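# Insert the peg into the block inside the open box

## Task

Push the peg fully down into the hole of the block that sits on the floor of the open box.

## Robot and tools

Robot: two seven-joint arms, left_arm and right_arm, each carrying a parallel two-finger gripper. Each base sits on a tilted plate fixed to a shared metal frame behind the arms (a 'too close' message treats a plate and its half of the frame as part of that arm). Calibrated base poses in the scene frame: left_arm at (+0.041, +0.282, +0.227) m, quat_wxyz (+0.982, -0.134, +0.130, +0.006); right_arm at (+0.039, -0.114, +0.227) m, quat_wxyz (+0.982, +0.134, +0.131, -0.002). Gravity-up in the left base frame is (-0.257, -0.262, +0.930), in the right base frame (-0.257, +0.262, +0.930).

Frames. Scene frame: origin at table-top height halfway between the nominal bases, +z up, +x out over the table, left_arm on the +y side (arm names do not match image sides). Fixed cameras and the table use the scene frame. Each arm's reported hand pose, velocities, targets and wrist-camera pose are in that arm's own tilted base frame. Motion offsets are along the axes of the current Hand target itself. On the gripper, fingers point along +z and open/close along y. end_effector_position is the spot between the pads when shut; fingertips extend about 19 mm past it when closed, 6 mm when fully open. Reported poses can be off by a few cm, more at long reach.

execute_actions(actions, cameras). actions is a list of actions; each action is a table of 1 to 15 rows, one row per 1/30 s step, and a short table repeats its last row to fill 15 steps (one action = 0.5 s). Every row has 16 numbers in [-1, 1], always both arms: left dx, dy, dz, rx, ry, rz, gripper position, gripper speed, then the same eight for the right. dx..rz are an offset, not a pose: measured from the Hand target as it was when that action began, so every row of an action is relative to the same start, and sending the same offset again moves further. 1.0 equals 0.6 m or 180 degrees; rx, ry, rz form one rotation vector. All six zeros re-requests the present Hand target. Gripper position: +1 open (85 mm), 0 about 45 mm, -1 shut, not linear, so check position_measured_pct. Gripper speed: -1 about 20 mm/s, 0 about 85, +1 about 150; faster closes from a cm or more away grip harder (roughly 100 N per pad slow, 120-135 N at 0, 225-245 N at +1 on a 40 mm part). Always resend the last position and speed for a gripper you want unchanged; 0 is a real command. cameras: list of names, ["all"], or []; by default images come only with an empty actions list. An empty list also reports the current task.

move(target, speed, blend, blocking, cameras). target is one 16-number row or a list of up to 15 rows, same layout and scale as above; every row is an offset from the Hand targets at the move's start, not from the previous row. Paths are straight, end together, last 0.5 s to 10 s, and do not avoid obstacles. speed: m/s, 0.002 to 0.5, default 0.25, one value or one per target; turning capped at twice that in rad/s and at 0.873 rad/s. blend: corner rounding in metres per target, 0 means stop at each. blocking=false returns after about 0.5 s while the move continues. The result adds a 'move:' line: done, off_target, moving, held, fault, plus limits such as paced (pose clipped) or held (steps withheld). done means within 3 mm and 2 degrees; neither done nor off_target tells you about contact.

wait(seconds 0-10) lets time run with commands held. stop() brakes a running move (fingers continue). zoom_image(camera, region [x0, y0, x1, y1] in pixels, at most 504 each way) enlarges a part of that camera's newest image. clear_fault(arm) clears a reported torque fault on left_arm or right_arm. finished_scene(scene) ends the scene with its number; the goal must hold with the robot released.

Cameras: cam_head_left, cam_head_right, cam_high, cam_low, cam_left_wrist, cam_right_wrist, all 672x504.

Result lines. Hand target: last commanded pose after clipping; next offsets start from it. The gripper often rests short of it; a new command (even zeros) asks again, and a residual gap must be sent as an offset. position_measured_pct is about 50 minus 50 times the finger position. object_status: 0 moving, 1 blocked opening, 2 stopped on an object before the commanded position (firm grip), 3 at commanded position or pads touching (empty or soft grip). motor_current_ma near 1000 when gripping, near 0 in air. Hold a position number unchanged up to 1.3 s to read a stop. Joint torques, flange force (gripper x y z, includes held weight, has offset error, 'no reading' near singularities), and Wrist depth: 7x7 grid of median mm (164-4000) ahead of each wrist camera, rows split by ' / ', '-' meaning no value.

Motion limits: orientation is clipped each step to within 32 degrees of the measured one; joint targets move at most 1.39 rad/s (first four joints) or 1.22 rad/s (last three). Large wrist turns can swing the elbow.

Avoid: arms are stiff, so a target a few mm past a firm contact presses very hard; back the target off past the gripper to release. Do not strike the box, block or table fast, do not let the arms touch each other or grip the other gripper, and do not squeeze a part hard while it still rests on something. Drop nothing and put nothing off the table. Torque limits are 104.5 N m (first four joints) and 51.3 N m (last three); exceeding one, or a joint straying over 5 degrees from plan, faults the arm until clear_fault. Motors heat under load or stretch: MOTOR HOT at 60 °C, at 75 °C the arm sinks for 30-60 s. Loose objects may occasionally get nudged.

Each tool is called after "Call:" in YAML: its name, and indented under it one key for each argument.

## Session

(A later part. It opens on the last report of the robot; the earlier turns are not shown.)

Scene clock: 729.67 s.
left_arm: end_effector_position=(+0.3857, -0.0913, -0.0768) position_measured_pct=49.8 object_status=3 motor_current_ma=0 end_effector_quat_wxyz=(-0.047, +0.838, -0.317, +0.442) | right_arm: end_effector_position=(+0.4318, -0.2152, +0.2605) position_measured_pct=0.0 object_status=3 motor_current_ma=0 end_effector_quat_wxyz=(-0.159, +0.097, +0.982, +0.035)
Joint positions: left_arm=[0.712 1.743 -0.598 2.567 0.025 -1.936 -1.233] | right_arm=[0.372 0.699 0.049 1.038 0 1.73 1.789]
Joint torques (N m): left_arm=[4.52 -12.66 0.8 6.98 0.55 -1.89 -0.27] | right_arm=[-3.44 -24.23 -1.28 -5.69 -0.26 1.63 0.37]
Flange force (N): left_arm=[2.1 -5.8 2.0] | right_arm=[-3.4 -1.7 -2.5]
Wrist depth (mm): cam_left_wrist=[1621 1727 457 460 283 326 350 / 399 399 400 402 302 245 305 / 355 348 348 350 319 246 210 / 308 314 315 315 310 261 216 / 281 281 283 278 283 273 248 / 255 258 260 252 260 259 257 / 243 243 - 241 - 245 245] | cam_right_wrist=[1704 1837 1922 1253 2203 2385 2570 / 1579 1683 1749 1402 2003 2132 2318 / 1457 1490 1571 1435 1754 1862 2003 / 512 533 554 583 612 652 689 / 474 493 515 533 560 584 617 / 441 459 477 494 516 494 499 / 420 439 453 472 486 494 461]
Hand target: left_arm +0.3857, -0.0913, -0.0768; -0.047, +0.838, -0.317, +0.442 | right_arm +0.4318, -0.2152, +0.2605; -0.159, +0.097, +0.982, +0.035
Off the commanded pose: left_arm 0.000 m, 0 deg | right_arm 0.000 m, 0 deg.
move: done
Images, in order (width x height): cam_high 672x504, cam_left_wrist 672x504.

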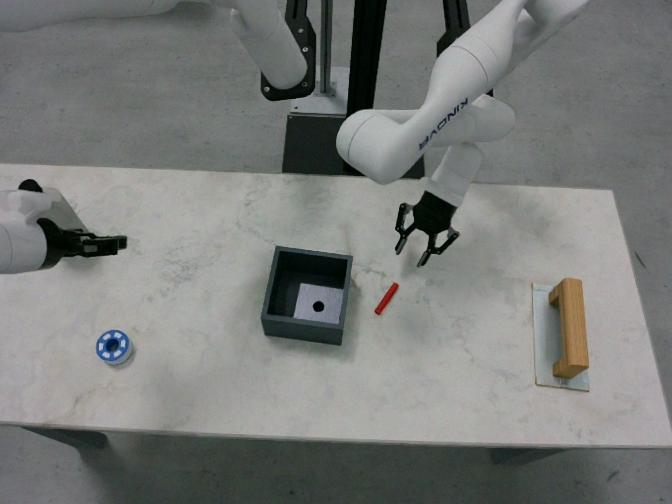

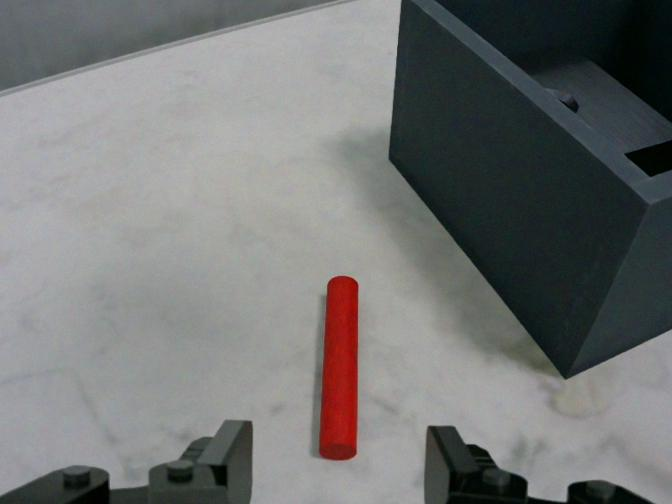

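Call:
move:
  target: [-0.0025,0.0025,0.1328,-0.0074,0,0.0074,0,-1,0,0,0,0,0,0,1,1]
  speed: 0.08

Call:
move:
  target: [0,0,0,0,0,0,-1,-1,0,0,0,0,0,0,1,1]
  speed: 0.08
  cameras: ["cam_left_wrist"]

Scene clock: 741.20 s.
left_arm: end_effector_position=(+0.4457, -0.1077, -0.1266) position_measured_pct=49.8 object_status=3 motor_current_ma=0 end_effector_quat_wxyz=(-0.043, +0.835, -0.332, +0.438) | right_arm: end_effector_position=(+0.4318, -0.2152, +0.2605) position_measured_pct=0.0 object_status=3 motor_current_ma=0 end_effector_quat_wxyz=(-0.159, +0.097, +0.982, +0.035)
Joint positions: left_arm=[0.732 1.693 -0.613 2.315 -0.02 -1.64 -1.26] | right_arm=[0.372 0.699 0.049 1.038 0 1.73 1.789]
Joint torques (N m): left_arm=[5.14 -14.24 0.36 5.6 0.54 -1.85 -0.3] | right_arm=[-3.48 -24.23 -1.26 -5.58 -0.27 1.61 0.38]
Flange force (N): left_arm=[1.2 -3.7 1.7] | right_arm=[-3.9 -1.8 -3.0]
Wrist depth (mm): cam_left_wrist=[343 344 345 346 223 180 - / 293 301 302 296 242 190 169 / 261 262 258 257 250 200 172 / 232 232 232 233 234 209 179 / 211 212 209 202 213 210 189 / 189 192 192 184 193 193 188 / - - - 168 - 182 -] | cam_right_wrist=[1722 1827 1900 1258 2188 2394 2600 / 1605 1670 1722 1399 2003 2139 2255 / 1460 1507 1553 1432 1749 1868 2028 / 511 533 554 582 612 651 687 / 474 492 515 534 559 586 620 / 439 459 478 494 514 495 499 / 421 436 453 471 488 493 463]
Hand target: left_arm +0.4457, -0.1077, -0.1266; -0.043, +0.835, -0.332, +0.438 | right_arm +0.4318, -0.2152, +0.2605; -0.159, +0.097, +0.982, +0.035
Off the commanded pose: left_arm 0.000 m, 0 deg | right_arm 0.000 m, 0 deg.
move: done

Scene clock: 743.37 s.
left_arm: end_effector_position=(+0.4457, -0.1077, -0.1266) position_measured_pct=86.6 object_status=0 motor_current_ma=1000 end_effector_quat_wxyz=(-0.043, +0.835, -0.332, +0.438) | right_arm: end_effector_position=(+0.4318, -0.2152, +0.2605) position_measured_pct=0.0 object_status=3 motor_current_ma=0 end_effector_quat_wxyz=(-0.159, +0.097, +0.982, +0.035)
Joint positions: left_arm=[0.731 1.693 -0.613 2.315 -0.02 -1.64 -1.26] | right_arm=[0.372 0.699 0.049 1.038 0 1.73 1.789]
Joint torques (N m): left_arm=[4.14 -11.67 0.84 4.29 0.15 -0.34 -0.31] | right_arm=[-3.39 -24.28 -1.27 -5.67 -0.23 1.75 0.37]
Flange force (N): left_arm=[6.6 -3.8 -6.9] | right_arm=[-3.5 -1.6 -2.2]
Wrist depth (mm): cam_left_wrist=[343 344 346 346 223 180 - / 294 301 301 297 242 190 169 / 261 262 258 258 250 200 171 / 232 232 233 233 234 210 179 / 211 212 209 204 213 210 189 / 189 192 192 183 193 193 188 / - 180 - - - 182 -] | cam_right_wrist=[1731 1807 1900 1258 2203 2368 2560 / 1586 1679 1754 1387 1991 2153 2278 / 1473 1497 1571 1435 1736 1878 2003 / 510 534 553 583 612 650 688 / 474 494 514 535 560 585 616 / 438 459 479 494 514 494 499 / 420 437 453 471 488 492 462]
Hand target: left_arm +0.4457, -0.1077, -0.1266; -0.043, +0.835, -0.332, +0.438 | right_arm +0.4318, -0.2152, +0.2605; -0.159, +0.097, +0.982, +0.035
Off the commanded pose: left_arm 0.000 m, 0 deg | right_arm 0.000 m, 0 deg.
move: done
Images, in order (width x height): cam_left_wrist 672x504.

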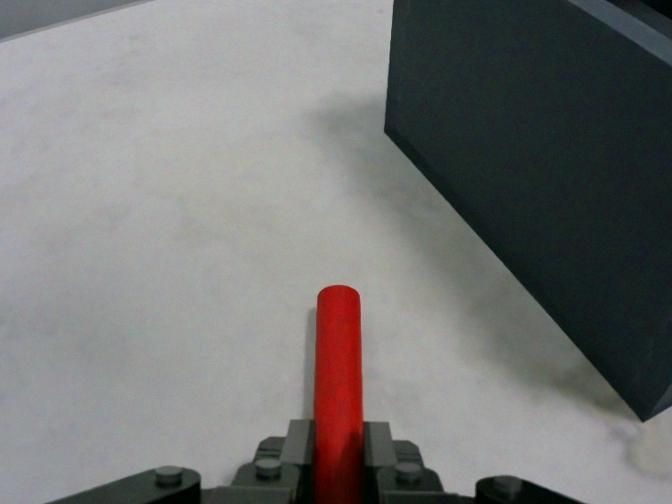

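Call:
move:
  target:
    - [0.2,0,-0.2,0,0,0,-1,-1,0,0,0,0,0,0,1,1]
    - [0.371,0.167,-0.1425,0,0,0.999,-1,-1,0,0,0,0,0,0,1,1]
  speed: [0.15,0.35]
  blend: 0.02
  cameras: ["cam_left_wrist","cam_high"]

Scene clock: 766.27 s.
left_arm: end_effector_position=(+0.4174, -0.2983, +0.0459) position_measured_pct=86.6 object_status=2 motor_current_ma=1000 end_effector_quat_wxyz=(+0.438, +0.330, +0.835, +0.042) | right_arm: end_effector_position=(+0.4318, -0.2152, +0.2605) position_measured_pct=0.0 object_status=3 motor_current_ma=0 end_effector_quat_wxyz=(-0.159, +0.097, +0.982, +0.035)
Joint positions: left_arm=[1.723 1.946 -1.754 2.333 -0.765 -1.301 -2.827] | right_arm=[0.372 0.699 0.049 1.038 0 1.73 1.789]
Joint torques (N m): left_arm=[4.79 -14.54 -6.36 1.82 1.77 0.77 -0.29] | right_arm=[-3.52 -24.3 -1.25 -5.66 -0.32 1.68 0.39]
Flange force (N): left_arm=[-5.5 -1.5 -0.4] | right_arm=[-3.6 -1.8 -2.5]
Wrist depth (mm): cam_left_wrist=[325 266 227 299 252 321 319 / 269 251 319 294 277 350 348 / 397 311 371 323 311 383 387 / 447 313 368 344 322 413 430 / 516 512 349 204 499 485 1722 / 562 586 568 530 1950 1868 1718 / 678 668 - 2153 1939 1773 1641] | cam_right_wrist=[1722 1847 1894 1244 2203 2402 2580 / 1598 1679 1740 1396 2009 2118 2294 / 1477 1500 1560 1448 1736 1889 1997 / 510 534 555 581 614 649 688 / 474 494 514 535 557 586 619 / 440 459 477 493 516 496 499 / 422 435 453 470 488 493 463]
Hand target: left_arm +0.4175, -0.2982, +0.0459; +0.438, +0.330, +0.835, +0.042 | right_arm +0.4318, -0.2152, +0.2605; -0.159, +0.097, +0.982, +0.035
Off the commanded pose: left_arm 0.000 m, 0 deg | right_arm 0.000 m, 0 deg.
move: done
Images, in order (width x height): cam_high 672x504, cam_left_wrist 672x504.

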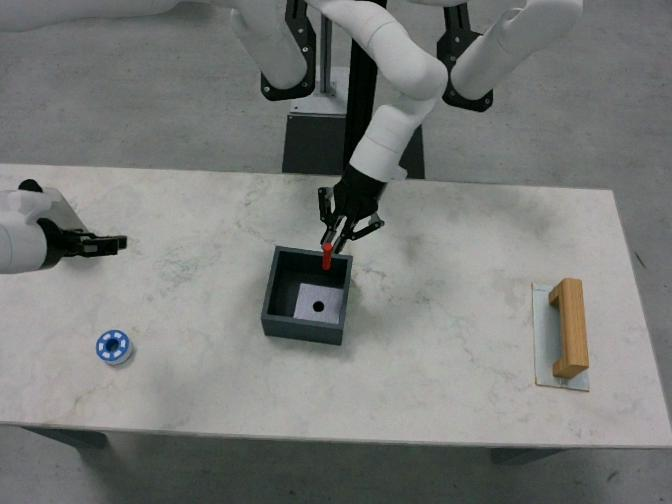

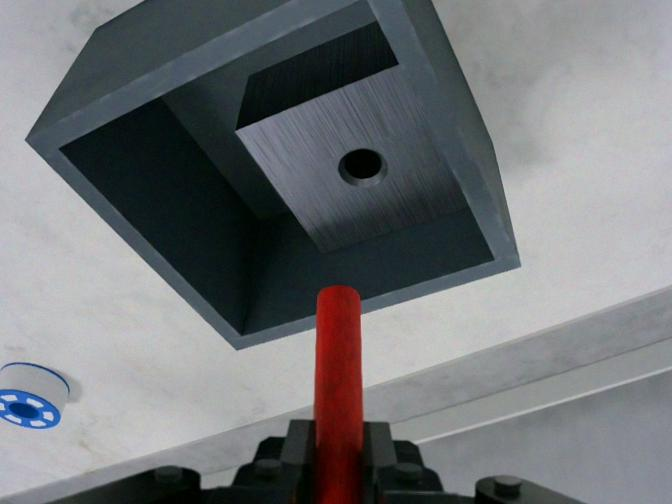

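Call:
move:
  target:
    - [-0.0385,0.0197,0.0385,0,0,0,-1,-1,0,0,0,0,0,0,1,1]
    - [0.064,0.0197,0.141,0,0,0,-1,-1,0,0,0,0,0,0,1,1]
  speed: 0.12
  blend: 0.02
  cameras: ["cam_left_wrist"]

Scene clock: 777.43 s.
left_arm: end_effector_position=(+0.4725, -0.2850, -0.0287) position_measured_pct=86.6 object_status=2 motor_current_ma=1000 end_effector_quat_wxyz=(+0.438, +0.330, +0.835, +0.042) | right_arm: end_effector_position=(+0.4318, -0.2152, +0.2605) position_measured_pct=0.0 object_status=3 motor_current_ma=0 end_effector_quat_wxyz=(-0.159, +0.097, +0.982, +0.035)
Joint positions: left_arm=[1.615 2.111 -1.625 2.184 -0.524 -1.229 -2.803] | right_arm=[0.372 0.699 0.049 1.038 0 1.73 1.789]
Joint torques (N m): left_arm=[5.23 -15.19 -6.72 4.03 1.73 0.88 -0.28] | right_arm=[-3.45 -24.27 -1.27 -5.63 -0.23 1.67 0.35]
Flange force (N): left_arm=[-4.5 -0.2 1.0] | right_arm=[-3.7 -1.8 -2.7]
Wrist depth (mm): cam_left_wrist=[199 - - - 228 230 226 / - - 222 - - 251 250 / 247 267 212 207 - 275 275 / 236 275 231 235 219 299 310 / 224 262 293 200 244 203 348 / 423 257 268 177 230 221 399 / 478 261 - - - 1736 1617] | cam_right_wrist=[1731 1842 1894 1242 2218 2394 2570 / 1579 1687 1731 1393 1997 2125 2318 / 1460 1493 1567 1438 1731 1878 1979 / 510 535 556 581 611 654 687 / 473 494 514 534 560 587 619 / 440 458 477 494 514 496 497 / 422 436 452 471 488 493 462]
Hand target: left_arm +0.4724, -0.2850, -0.0287; +0.438, +0.330, +0.835, +0.042 | right_arm +0.4318, -0.2152, +0.2605; -0.159, +0.097, +0.982, +0.035
Off the commanded pose: left_arm 0.000 m, 0 deg | right_arm 0.000 m, 0 deg.
move: done; blend cut to 0.0174 m at target 1
Images, in order (width x height): cam_left_wrist 672x504.

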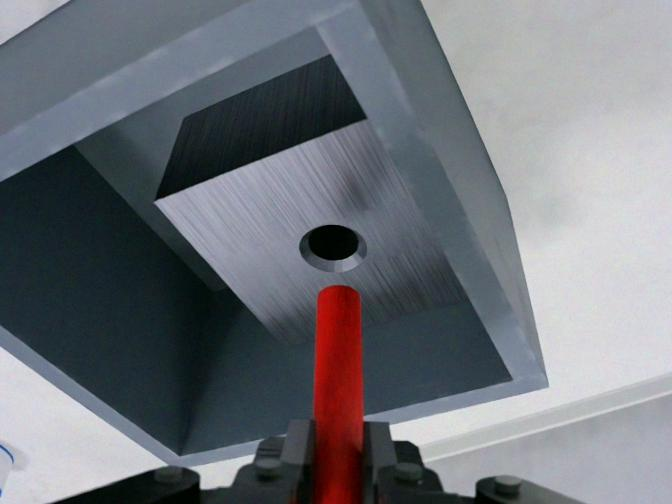

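Call:
zoom_image:
  camera: "cam_left_wrist"
  region: [270, 200, 410, 305]

Scaled by 3.600.

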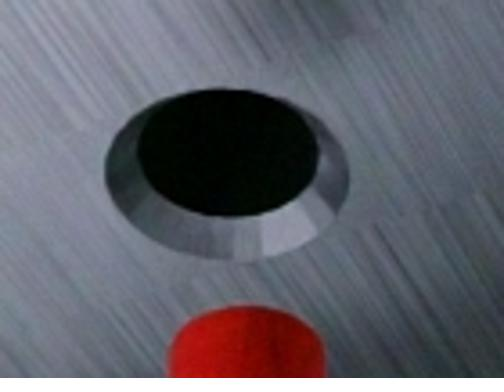

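Call:
move:
  target: [0.0212,-0.0032,0.0236,0,0,0,-1,-1,0,0,0,0,0,0,1,1]
  speed: 0.05
  cameras: ["cam_left_wrist"]

Call:
zoom_image:
  camera: "cam_left_wrist"
  region: [270, 220, 410, 325]

Scene clock: 789.33 s.
left_arm: end_effector_position=(+0.4771, -0.2821, -0.0470) position_measured_pct=86.6 object_status=2 motor_current_ma=1000 end_effector_quat_wxyz=(+0.438, +0.330, +0.835, +0.042) | right_arm: end_effector_position=(+0.4318, -0.2152, +0.2605) position_measured_pct=0.0 object_status=3 motor_current_ma=0 end_effector_quat_wxyz=(-0.159, +0.097, +0.982, +0.035)
Joint positions: left_arm=[1.616 2.149 -1.594 2.157 -0.479 -1.202 -2.792] | right_arm=[0.372 0.699 0.049 1.038 0 1.73 1.789]
Joint torques (N m): left_arm=[5.24 -15.12 -6.64 4.54 1.71 0.88 -0.28] | right_arm=[-3.51 -24.26 -1.28 -5.69 -0.27 1.66 0.35]
Flange force (N): left_arm=[-4.8 0.1 1.6] | right_arm=[-3.4 -1.8 -2.4]
Wrist depth (mm): cam_left_wrist=[198 - - - 211 207 209 / - - - - - 229 228 / - - 198 187 - 252 250 / 234 253 203 202 - 283 282 / 221 259 229 204 231 - 317 / 212 255 268 177 226 195 361 / - 247 - - 212 207 1549] | cam_right_wrist=[1718 1822 1889 1251 2181 2368 2550 / 1582 1674 1722 1396 1973 2132 2302 / 1451 1503 1560 1432 1727 1847 1991 / 510 534 553 582 613 649 688 / 474 492 514 536 559 587 617 / 440 458 477 493 516 498 498 / 422 436 453 471 486 492 461]
Hand target: left_arm +0.4771, -0.2821, -0.0470; +0.438, +0.330, +0.835, +0.042 | right_arm +0.4318, -0.2152, +0.2605; -0.159, +0.097, +0.982, +0.035
Off the commanded pose: left_arm 0.000 m, 0 deg | right_arm 0.000 m, 0 deg.
move: done
Images, in order (width x height): cam_left_wrist 672x504.

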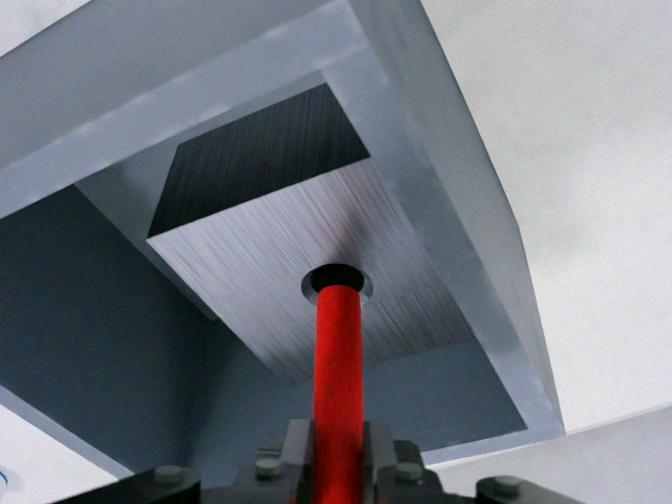

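Scaled by 3.600.

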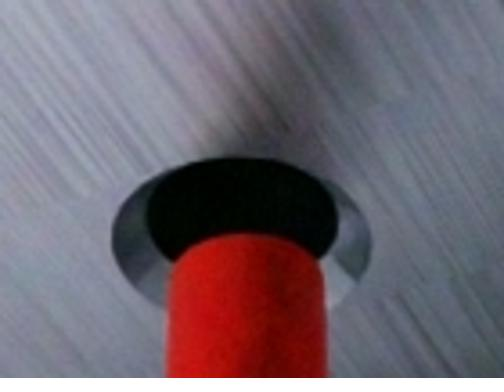

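Call:
move:
  target: [0.0127,-0.0008,0.0155,0,0,0,-1,-1,0,0,0,0,0,0,1,1]
  speed: 0.03
  cameras: ["cam_left_wrist"]

Call:
zoom_image:
  camera: "cam_left_wrist"
  region: [270, 230, 410, 335]

Scene clock: 801.23 s.
left_arm: end_effector_position=(+0.4809, -0.2800, -0.0583) position_measured_pct=86.6 object_status=2 motor_current_ma=1000 end_effector_quat_wxyz=(+0.438, +0.330, +0.835, +0.042) | right_arm: end_effector_position=(+0.4318, -0.2152, +0.2605) position_measured_pct=0.0 object_status=3 motor_current_ma=0 end_effector_quat_wxyz=(-0.159, +0.097, +0.982, +0.035)
Joint positions: left_arm=[1.613 2.172 -1.576 2.137 -0.452 -1.184 -2.786] | right_arm=[0.372 0.699 0.049 1.038 0 1.73 1.789]
Joint torques (N m): left_arm=[5.14 -15.09 -6.62 4.71 1.66 0.86 -0.26] | right_arm=[-3.44 -24.32 -1.25 -5.71 -0.3 1.7 0.35]
Flange force (N): left_arm=[-4.4 0.0 1.4] | right_arm=[-3.5 -1.7 -2.3]
Wrist depth (mm): cam_left_wrist=[189 - - - 197 197 196 / - - - - - 215 213 / - - 189 - - 235 238 / - 197 189 188 - 266 265 / 220 252 213 202 - - 297 / 213 256 262 179 225 170 339 / - 245 - - 211 201 -] | cam_right_wrist=[1749 1827 1905 1251 2181 2368 2570 / 1594 1674 1763 1396 1997 2105 2286 / 1464 1487 1553 1435 1745 1873 1991 / 510 533 555 582 611 649 689 / 473 495 516 534 559 585 620 / 439 458 476 493 514 495 499 / 420 436 453 472 488 493 463]
Hand target: left_arm +0.4809, -0.2800, -0.0583; +0.438, +0.330, +0.835, +0.042 | right_arm +0.4318, -0.2152, +0.2605; -0.159, +0.097, +0.982, +0.035
Off the commanded pose: left_arm 0.000 m, 0 deg | right_arm 0.000 m, 0 deg.
move: done
Images, in order (width x height): cam_left_wrist 672x504.

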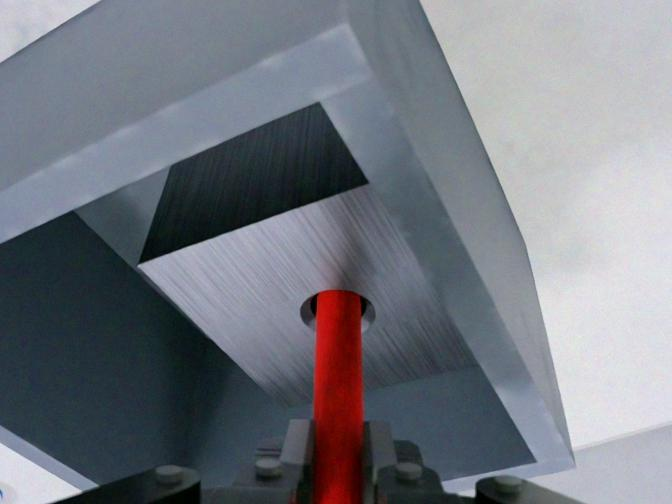

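Scaled by 3.600.

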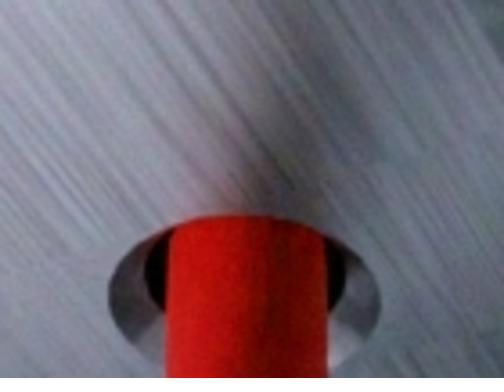

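Call:
move:
  target: [0.0118,0,0.0118,0,0,0,-1,-1,0,0,0,0,0,0,1,1]
  speed: 0.02
  cameras: ["cam_left_wrist"]

Call:
zoom_image:
  camera: "cam_left_wrist"
  region: [270, 250, 410, 355]

Scene clock: 812.70 s.
left_arm: end_effector_position=(+0.4835, -0.2774, -0.0676) position_measured_pct=86.6 object_status=2 motor_current_ma=1000 end_effector_quat_wxyz=(+0.438, +0.330, +0.835, +0.042) | right_arm: end_effector_position=(+0.4318, -0.2152, +0.2605) position_measured_pct=0.0 object_status=3 motor_current_ma=0 end_effector_quat_wxyz=(-0.159, +0.097, +0.982, +0.035)
Joint positions: left_arm=[1.612 2.192 -1.562 2.123 -0.428 -1.172 -2.783] | right_arm=[0.372 0.699 0.049 1.038 0 1.73 1.789]
Joint torques (N m): left_arm=[5.18 -15.04 -6.63 4.95 1.65 0.89 -0.26] | right_arm=[-3.4 -24.3 -1.33 -5.64 -0.27 1.67 0.37]
Flange force (N): left_arm=[-4.4 0.3 1.7] | right_arm=[-3.8 -1.7 -2.6]
Wrist depth (mm): cam_left_wrist=[182 - - - 187 186 185 / - - - - - 203 202 / - - - - - 226 225 / - 185 177 176 - 251 250 / 219 240 196 190 - - 281 / 213 253 239 179 221 - 321 / - 246 - - 210 - -] | cam_right_wrist=[1749 1842 1916 1249 2232 2360 2610 / 1598 1658 1740 1393 1967 2118 2278 / 1460 1473 1553 1432 1736 1889 1991 / 509 532 555 581 610 649 686 / 474 494 515 536 560 585 616 / 439 460 477 493 516 495 499 / 422 437 453 471 487 493 462]
Hand target: left_arm +0.4835, -0.2774, -0.0676; +0.438, +0.330, +0.835, +0.042 | right_arm +0.4318, -0.2152, +0.2605; -0.159, +0.097, +0.982, +0.035
Off the commanded pose: left_arm 0.000 m, 0 deg | right_arm 0.000 m, 0 deg.
move: done
Images, in order (width x height): cam_left_wrist 672x504.

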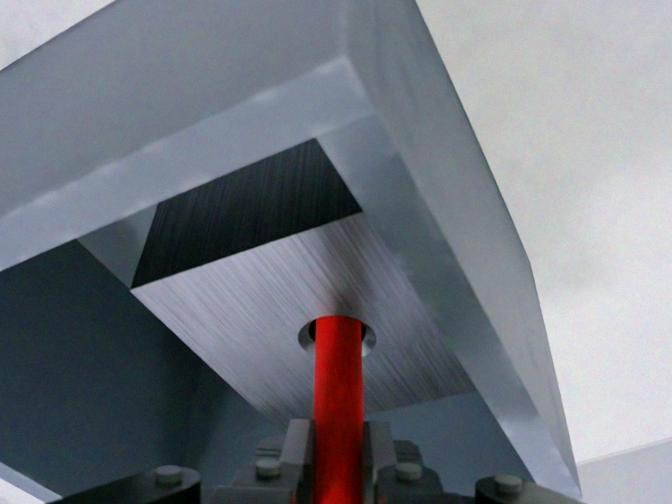

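Scaled by 3.600.

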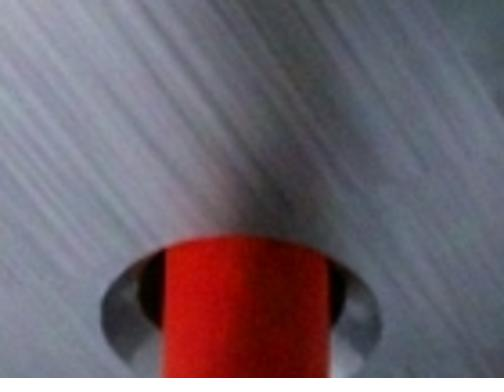

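Call:
move:
  target: [0.0212,-0.0013,0.0212,0,0,0,-1,-1,0,0,0,0,0,0,1,1]
  speed: 0.025
  cameras: ["cam_left_wrist"]

Call:
zoom_image:
  camera: "cam_left_wrist"
  region: [270, 300, 410, 405]

Scene clock: 823.70 s.
left_arm: end_effector_position=(+0.4876, -0.2733, -0.0846) position_measured_pct=86.6 object_status=2 motor_current_ma=1000 end_effector_quat_wxyz=(+0.438, +0.330, +0.835, +0.042) | right_arm: end_effector_position=(+0.4318, -0.2152, +0.2605) position_measured_pct=0.0 object_status=3 motor_current_ma=0 end_effector_quat_wxyz=(-0.159, +0.097, +0.982, +0.035)
Joint positions: left_arm=[1.612 2.227 -1.536 2.096 -0.387 -1.146 -2.776] | right_arm=[0.372 0.699 0.049 1.038 0 1.73 1.789]
Joint torques (N m): left_arm=[5.11 -14.98 -6.63 5.27 1.63 0.92 -0.28] | right_arm=[-3.41 -24.31 -1.2 -5.67 -0.27 1.67 0.41]
Flange force (N): left_arm=[-4.1 0.4 1.8] | right_arm=[-3.7 -1.6 -2.5]
Wrist depth (mm): cam_left_wrist=[168 - - - 170 169 169 / - - - - - 184 183 / - - - - - 202 202 / - - - - - 225 223 / - - 169 - - - 252 / 213 238 189 177 - - 293 / - 244 - - - - 323] | cam_right_wrist=[1745 1842 1944 1253 2174 2394 2580 / 1590 1662 1759 1408 1997 2125 2318 / 1467 1500 1560 1435 1749 1884 2003 / 510 533 554 580 610 651 687 / 474 494 517 536 558 590 615 / 439 461 477 492 515 496 499 / 421 437 454 473 489 493 463]
Hand target: left_arm +0.4876, -0.2733, -0.0846; +0.438, +0.330, +0.835, +0.042 | right_arm +0.4318, -0.2152, +0.2605; -0.159, +0.097, +0.982, +0.035
Off the commanded pose: left_arm 0.000 m, 0 deg | right_arm 0.000 m, 0 deg.
move: done
Images, in order (width x height): cam_left_wrist 672x504.

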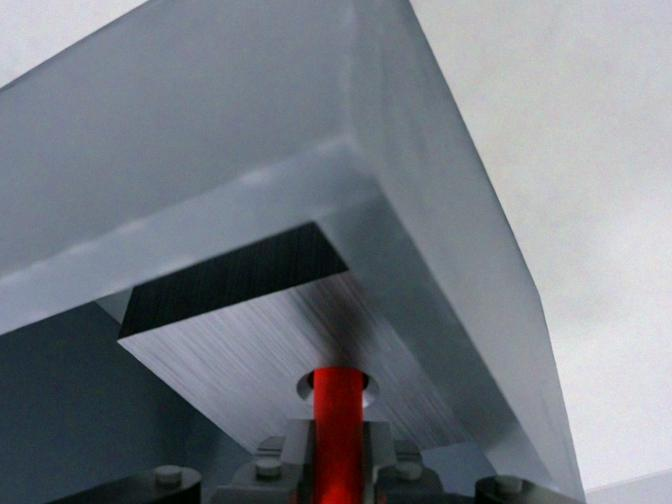

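Scaled by 3.600.

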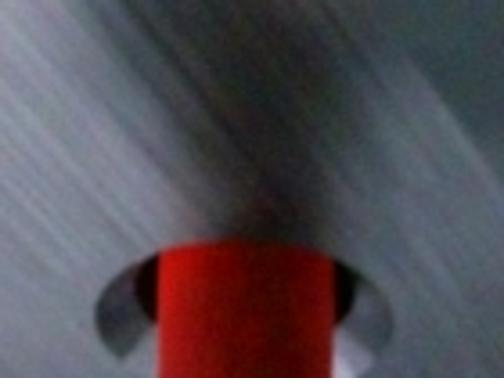

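Call:
move:
  target: [0.0153,-0.0005,0.0153,0,0,0,-1,-1,0,0,0,0,0,0,1,1]
  speed: 0.025
  cameras: ["cam_left_wrist"]

Scene clock: 829.17 s.
left_arm: end_effector_position=(+0.4908, -0.2704, -0.0965) position_measured_pct=86.6 object_status=2 motor_current_ma=1000 end_effector_quat_wxyz=(+0.438, +0.330, +0.835, +0.042) | right_arm: end_effector_position=(+0.4318, -0.2152, +0.2605) position_measured_pct=0.0 object_status=3 motor_current_ma=0 end_effector_quat_wxyz=(-0.159, +0.097, +0.982, +0.035)
Joint positions: left_arm=[1.611 2.251 -1.518 2.075 -0.358 -1.126 -2.772] | right_arm=[0.372 0.699 0.049 1.038 0 1.73 1.789]
Joint torques (N m): left_arm=[-7.95 8.53 24.48 -19.18 -7.65 -7.59 1.43] | right_arm=[-3.52 -24.28 -1.32 -5.68 -0.25 1.7 0.37]
Flange force (N): left_arm=[-57.2 3.9 -78.4] | right_arm=[-3.5 -1.8 -2.4]
Wrist depth (mm): cam_left_wrist=[- - - - - - - / - - - - - 174 173 / - - - - - 191 190 / - - - - - 212 211 / - - - - - - 244 / 211 184 177 - - - 280 / - 241 - - - - 316] | cam_right_wrist=[1749 1832 1916 1251 2195 2376 2590 / 1579 1674 1759 1405 2009 2118 2294 / 1457 1507 1560 1423 1727 1911 1997 / 514 534 555 580 614 649 689 / 474 494 514 534 559 586 619 / 440 460 477 493 515 496 496 / 422 436 454 474 487 493 463]
Hand target: left_arm +0.4908, -0.2702, -0.0968; +0.438, +0.330, +0.835, +0.042 | right_arm +0.4318, -0.2152, +0.2605; -0.159, +0.097, +0.982, +0.035
Off the commanded pose: left_arm 0.000 m, 0 deg | right_arm 0.000 m, 0 deg.
move: done
Images, in order (width x height): cam_left_wrist 672x504.

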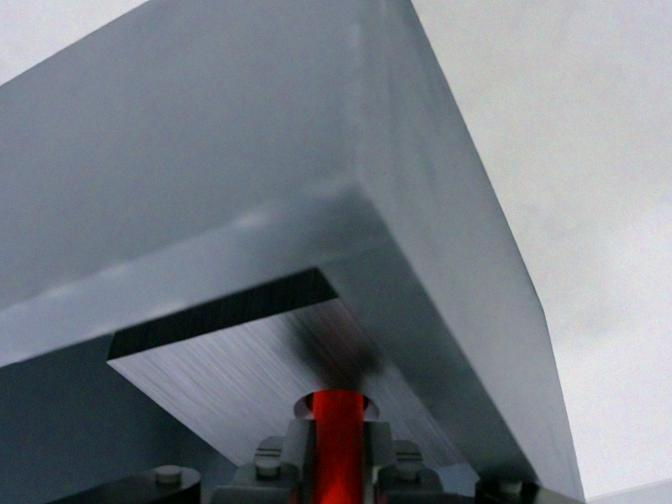

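Call:
move:
  target: [-0.0014,0,-0.0014,0,0,0,-1,-1,0,0,0,0,0,0,1,1]
  speed: 0.02
  cameras: ["cam_left_wrist","cam_high","cam_low","cam_head_left"]

Call:
zoom_image:
  camera: "cam_left_wrist"
  region: [250, 330, 600, 504]

Scene clock: 835.00 s.
left_arm: end_effector_position=(+0.4905, -0.2704, -0.0958) position_measured_pct=86.6 object_status=2 motor_current_ma=1000 end_effector_quat_wxyz=(+0.438, +0.330, +0.835, +0.042) | right_arm: end_effector_position=(+0.4318, -0.2152, +0.2605) position_measured_pct=0.0 object_status=3 motor_current_ma=0 end_effector_quat_wxyz=(-0.159, +0.097, +0.982, +0.035)
Joint positions: left_arm=[1.611 2.249 -1.52 2.076 -0.361 -1.128 -2.772] | right_arm=[0.372 0.699 0.049 1.038 0 1.73 1.789]
Joint torques (N m): left_arm=[-5.39 5.81 21.51 -12.96 -7.35 -7.06 1.38] | right_arm=[-3.52 -24.26 -1.39 -5.76 -0.24 1.65 0.37]
Flange force (N): left_arm=[-54.2 4.5 -55.8] | right_arm=[-3.2 -1.8 -2.2]
Wrist depth (mm): cam_left_wrist=[- - - - - - - / - - - - - 174 173 / - - - - - 191 191 / - - - - - 212 212 / - - - - - - 244 / 211 185 177 - - - 281 / - 241 - - - - 317] | cam_right_wrist=[1727 1832 1900 1251 2188 2360 2570 / 1598 1653 1749 1396 1991 2118 2310 / 1441 1493 1564 1426 1731 1894 2009 / 510 533 553 583 611 649 688 / 473 493 514 535 560 587 615 / 439 459 477 494 517 496 497 / 422 436 453 472 487 495 462]
Hand target: left_arm +0.4905, -0.2705, -0.0957; +0.438, +0.330, +0.835, +0.042 | right_arm +0.4318, -0.2152, +0.2605; -0.159, +0.097, +0.982, +0.035
Off the commanded pose: left_arm 0.000 m, 0 deg | right_arm 0.000 m, 0 deg.
move: done
Images, in order (width x height): cam_head_left 672x504, cam_high 672x504, cam_low 672x504, cam_left_wrist 672x504.

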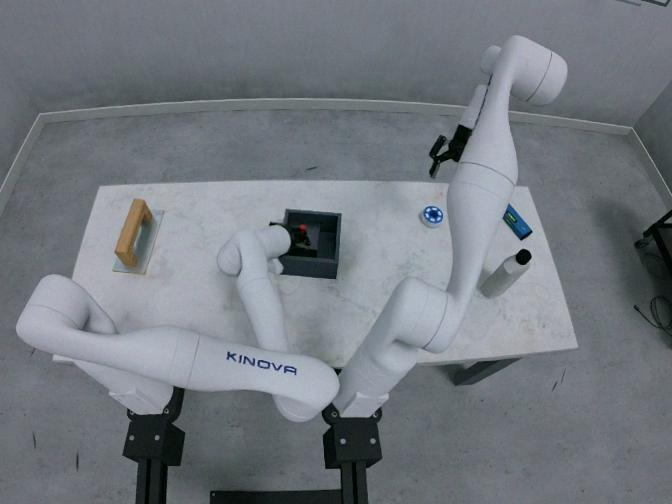

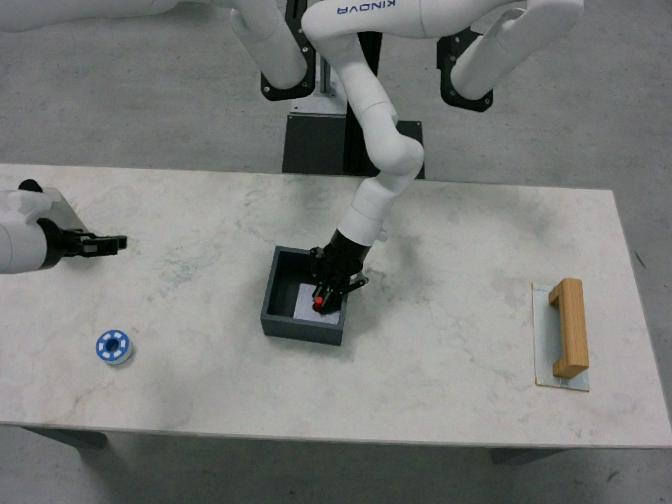

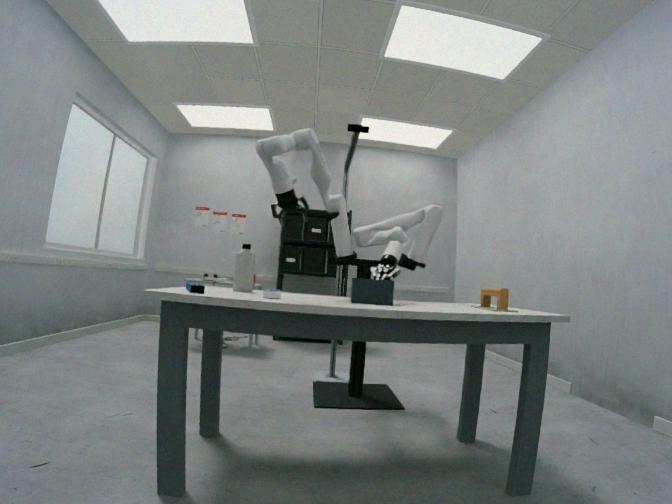

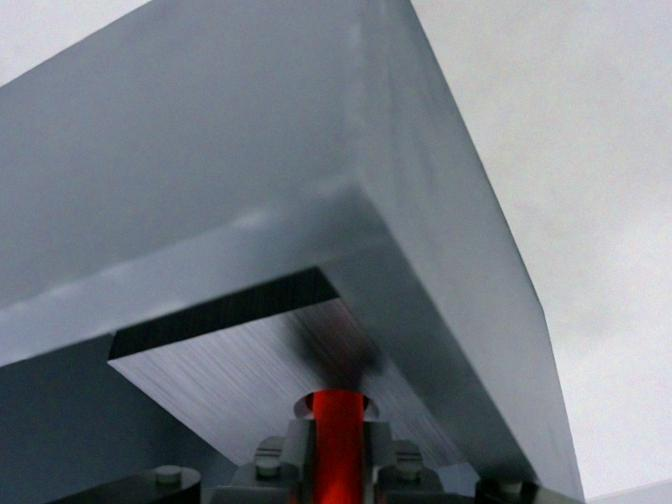

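Scaled by 1.440.

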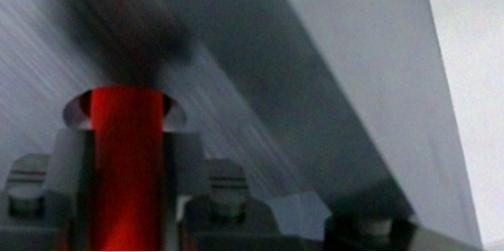

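Call:
move:
  target: [-0.0024,0,-0.0024,0,0,0,-1,-1,0,0,0,0,0,0,1,1]
  speed: 0.02

Scene clock: 840.27 s.
left_arm: end_effector_position=(+0.4900, -0.2710, -0.0939) position_measured_pct=86.6 object_status=2 motor_current_ma=1000 end_effector_quat_wxyz=(+0.438, +0.330, +0.835, +0.042) | right_arm: end_effector_position=(+0.4318, -0.2152, +0.2605) position_measured_pct=0.0 object_status=3 motor_current_ma=0 end_effector_quat_wxyz=(-0.159, +0.097, +0.982, +0.035)
Joint positions: left_arm=[1.611 2.246 -1.522 2.08 -0.366 -1.131 -2.773] | right_arm=[0.372 0.699 0.049 1.038 0 1.73 1.789]
Joint torques (N m): left_arm=[0.43 -2.39 11.62 -2.23 -4.84 -4.77 0.89] | right_arm=[-3.44 -24.27 -1.25 -5.71 -0.28 1.69 0.37]
Flange force (N): left_arm=[-39.0 5.7 -17.5] | right_arm=[-3.4 -1.6 -2.3]
Wrist depth (mm): cam_left_wrist=[- - - - - - - / - - - - - 175 174 / - - - - - 192 192 / - - - - - 214 213 / - - - - - - 244 / 212 181 178 - - - 280 / - 241 - - - - 316] | cam_right_wrist=[1745 1852 1922 1251 2174 2368 2580 / 1594 1658 1736 1390 1997 2132 2263 / 1460 1480 1553 1441 1745 1889 2009 / 512 533 555 581 612 649 691 / 475 493 514 534 557 587 617 / 440 459 477 493 516 494 498 / 422 436 453 471 488 493 462]
Hand target: left_arm +0.4900, -0.2710, -0.0938; +0.438, +0.330, +0.835, +0.042 | right_arm +0.4318, -0.2152, +0.2605; -0.159, +0.097, +0.982, +0.035
Off the commanded pose: left_arm 0.000 m, 0 deg | right_arm 0.000 m, 0 deg.
move: done

Call:
move:
  target: [-0.0028,0,-0.0018,0,0,0,-1,-1,0,0,0,0,0,0,1,1]
  speed: 0.02
  cameras: ["cam_left_wrist"]

Scene clock: 844.90 s.
left_arm: end_effector_position=(+0.4898, -0.2717, -0.0920) position_measured_pct=86.6 object_status=2 motor_current_ma=1000 end_effector_quat_wxyz=(+0.438, +0.330, +0.835, +0.042) | right_arm: end_effector_position=(+0.4318, -0.2152, +0.2605) position_measured_pct=0.0 object_status=3 motor_current_ma=0 end_effector_quat_wxyz=(-0.159, +0.097, +0.982, +0.035)
Joint positions: left_arm=[1.611 2.241 -1.525 2.082 -0.371 -1.133 -2.773] | right_arm=[0.372 0.699 0.049 1.038 0 1.73 1.789]
Joint torques (N m): left_arm=[3.08 -9.87 0.6 3 -1.07 -1.18 0.19] | right_arm=[-3.38 -24.31 -1.21 -5.65 -0.29 1.7 0.37]
Flange force (N): left_arm=[-18.1 2.1 -4.5] | right_arm=[-3.7 -1.6 -2.5]
Wrist depth (mm): cam_left_wrist=[- - - - - - - / - - - - - 176 174 / - - - - - 193 192 / - - - - - 214 213 / - - - - - - 245 / 211 181 175 174 - - 281 / - 242 - - - - 317] | cam_right_wrist=[1727 1837 1911 1249 2181 2376 2550 / 1613 1691 1749 1411 1985 2125 2278 / 1448 1480 1567 1448 1745 1878 1997 / 510 534 555 584 611 649 687 / 474 492 515 534 560 587 619 / 439 458 477 493 516 496 497 / 422 436 454 470 488 493 463]
Hand target: left_arm +0.4898, -0.2718, -0.0920; +0.438, +0.330, +0.835, +0.042 | right_arm +0.4318, -0.2152, +0.2605; -0.159, +0.097, +0.982, +0.035
Off the commanded pose: left_arm 0.000 m, 0 deg | right_arm 0.000 m, 0 deg.
move: done
Images, in order (width x height): cam_left_wrist 672x504.

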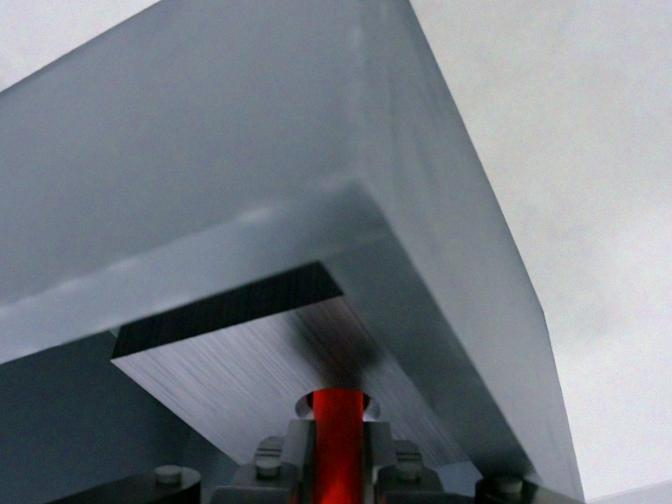

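Call:
move:
  target: [-0.003,0,-0.001,0,0,0,-1,-1,0,0,0,0,0,0,1,1]
  speed: 0.02
  cameras: ["cam_left_wrist"]

Call:
zoom_image:
  camera: "cam_left_wrist"
  region: [250, 330, 600, 504]

Scene clock: 852.33 s.
left_arm: end_effector_position=(+0.4901, -0.2727, -0.0904) position_measured_pct=86.6 object_status=2 motor_current_ma=1000 end_effector_quat_wxyz=(+0.438, +0.330, +0.835, +0.042) | right_arm: end_effector_position=(+0.4318, -0.2152, +0.2605) position_measured_pct=0.0 object_status=3 motor_current_ma=0 end_effector_quat_wxyz=(-0.159, +0.097, +0.982, +0.035)
Joint positions: left_arm=[1.609 2.237 -1.529 2.082 -0.375 -1.135 -2.773] | right_arm=[0.372 0.699 0.049 1.038 0 1.73 1.789]
Joint torques (N m): left_arm=[5.06 -14.84 -6.43 5.16 1.57 0.86 -0.24] | right_arm=[-3.33 -24.28 -1.26 -5.68 -0.32 1.68 0.42]
Flange force (N): left_arm=[-4.4 0.6 1.2] | right_arm=[-3.5 -1.4 -2.4]
Wrist depth (mm): cam_left_wrist=[- - - - - 165 - / - - - - - 177 176 / - - - - - 194 194 / - - - - - 216 215 / - - - - - - 246 / 211 178 176 176 - - 282 / - 242 - - - - 319] | cam_right_wrist=[1727 1842 1922 1253 2195 2385 2600 / 1582 1662 1754 1402 1979 2112 2302 / 1460 1497 1567 1438 1754 1868 1979 / 510 533 554 584 614 649 686 / 473 494 514 535 558 590 618 / 439 460 477 495 517 496 498 / 422 437 454 471 489 493 462]
Hand target: left_arm +0.4901, -0.2727, -0.0903; +0.438, +0.330, +0.835, +0.042 | right_arm +0.4318, -0.2152, +0.2605; -0.159, +0.097, +0.982, +0.035
Off the commanded pose: left_arm 0.000 m, 0 deg | right_arm 0.000 m, 0 deg.
move: done
Images, in order (width x height): cam_left_wrist 672x504.

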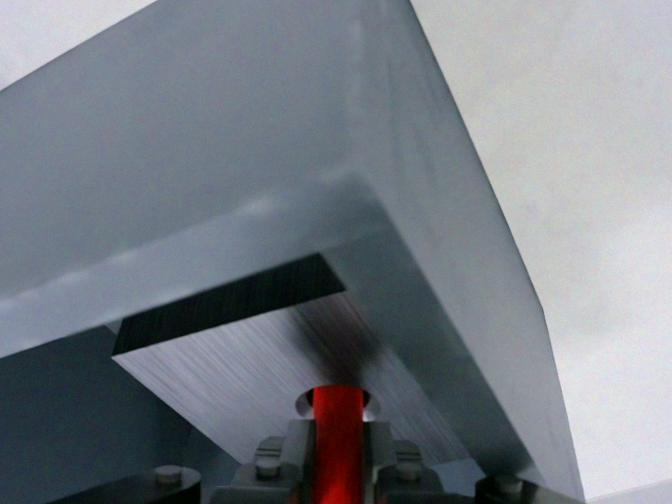

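Scaled by 1.440.

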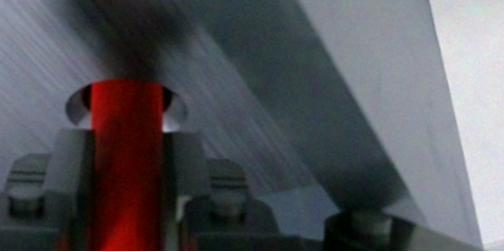

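Call:
move:
  target: [0,0,0,0,0,0,-0.68,-1,0,0,0,0,0,0,1,1]
  speed: 0.02
  cameras: ["cam_left_wrist"]

Call:
zoom_image:
  camera: "cam_left_wrist"
  region: [250, 330, 600, 504]

Scene clock: 860.50 s.
left_arm: end_effector_position=(+0.4901, -0.2727, -0.0903) position_measured_pct=83.5 object_status=3 motor_current_ma=110 end_effector_quat_wxyz=(+0.438, +0.330, +0.835, +0.042) | right_arm: end_effector_position=(+0.4318, -0.2152, +0.2605) position_measured_pct=0.0 object_status=3 motor_current_ma=0 end_effector_quat_wxyz=(-0.159, +0.097, +0.982, +0.035)
Joint positions: left_arm=[1.609 2.237 -1.529 2.082 -0.375 -1.135 -2.773] | right_arm=[0.372 0.699 0.049 1.038 0 1.73 1.789]
Joint torques (N m): left_arm=[4.97 -14.78 -6.34 5.39 1.54 0.89 -0.28] | right_arm=[-3.5 -24.18 -1.28 -5.72 -0.28 1.67 0.38]
Flange force (N): left_arm=[-4.7 0.3 1.7] | right_arm=[-3.1 -1.7 -2.2]
Wrist depth (mm): cam_left_wrist=[- - - - - 165 - / - - - - - 177 176 / - - - - - 194 194 / - - - - - 216 215 / - - - - - - 246 / 212 178 177 176 - - 282 / - 242 - - - - 318] | cam_right_wrist=[1727 1827 1922 1251 2181 2385 2600 / 1598 1691 1773 1399 2003 2118 2278 / 1464 1500 1553 1451 1727 1878 1979 / 511 533 555 582 613 651 687 / 475 494 515 535 558 585 614 / 439 459 478 494 514 495 497 / 422 437 454 471 489 493 462]
Hand target: left_arm +0.4901, -0.2727, -0.0903; +0.438, +0.330, +0.835, +0.042 | right_arm +0.4318, -0.2152, +0.2605; -0.159, +0.097, +0.982, +0.035
Off the commanded pose: left_arm 0.000 m, 0 deg | right_arm 0.000 m, 0 deg.
move: done
Images, in order (width x height): cam_left_wrist 672x504.

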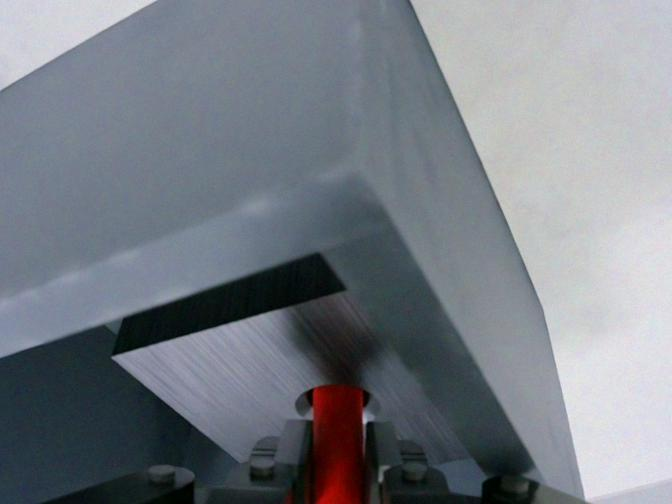

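Scaled by 1.440.

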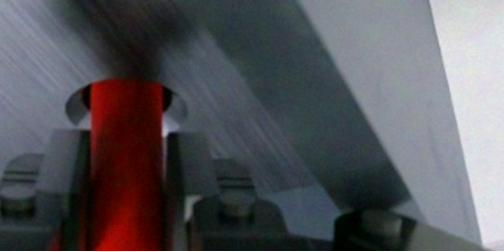

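Call:
move:
  target:
    - [0,0,0,0,0,0,-0.5,-1,0,0,0,0,0,0,1,1]
    - [0,0,-0.19,0,0,0,-0.5,-1,0,0,0,0,0,0,1,1]
  speed: 0.1
  cameras: ["cam_left_wrist","cam_high"]

Scene clock: 865.90 s.
left_arm: end_effector_position=(+0.4036, -0.2477, -0.0204) position_measured_pct=74.9 object_status=3 motor_current_ma=0 end_effector_quat_wxyz=(+0.438, +0.330, +0.835, +0.042) | right_arm: end_effector_position=(+0.4318, -0.2152, +0.2605) position_measured_pct=0.0 object_status=3 motor_current_ma=0 end_effector_quat_wxyz=(-0.159, +0.097, +0.982, +0.035)
Joint positions: left_arm=[1.749 2.146 -1.557 2.416 -0.491 -1.344 -2.841] | right_arm=[0.372 0.699 0.049 1.038 0 1.73 1.789]
Joint torques (N m): left_arm=[4.14 -13.29 -5.37 4.22 1.79 0.75 -0.27] | right_arm=[-3.54 -24.29 -1.28 -5.68 -0.27 1.64 0.4]
Flange force (N): left_arm=[-6.1 0.0 0.2] | right_arm=[-3.6 -1.8 -2.5]
Wrist depth (mm): cam_left_wrist=[251 250 251 247 246 247 243 / 278 275 262 230 271 270 268 / 295 259 226 202 292 296 294 / 260 223 203 193 278 335 327 / 231 296 287 285 232 376 375 / 271 307 354 315 299 419 427 / 516 303 336 322 295 472 1653] | cam_right_wrist=[1736 1842 1900 1249 2188 2368 2550 / 1582 1687 1749 1402 1962 2132 2326 / 1470 1500 1560 1435 1745 1873 1991 / 512 534 554 581 609 649 686 / 474 494 516 535 560 585 616 / 439 459 477 493 516 496 496 / 422 436 454 473 488 494 463]
Hand target: left_arm +0.4036, -0.2477, -0.0204; +0.438, +0.330, +0.835, +0.042 | right_arm +0.4318, -0.2152, +0.2605; -0.159, +0.097, +0.982, +0.035
Off the commanded pose: left_arm 0.000 m, 0 deg | right_arm 0.000 m, 0 deg.
move: done
Images, in order (width x height): cam_high 672x504, cam_left_wrist 672x504.

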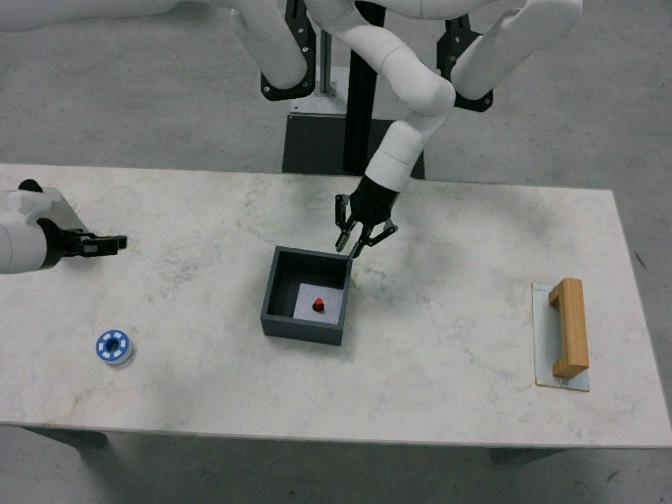

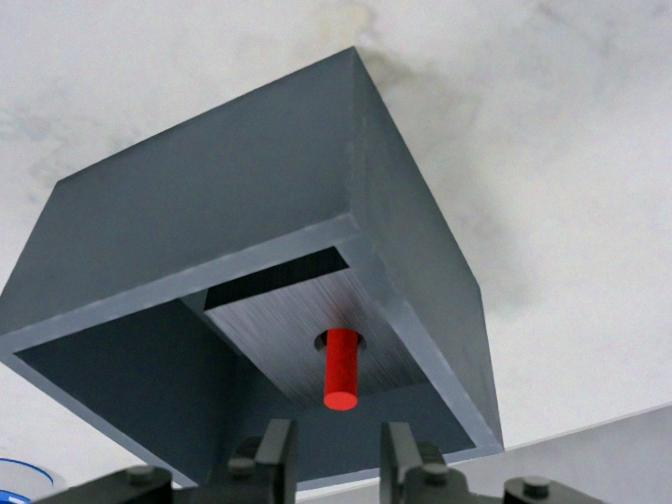

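Call:
finished_scene:
  scene: 2

The scene is finished: the task was done.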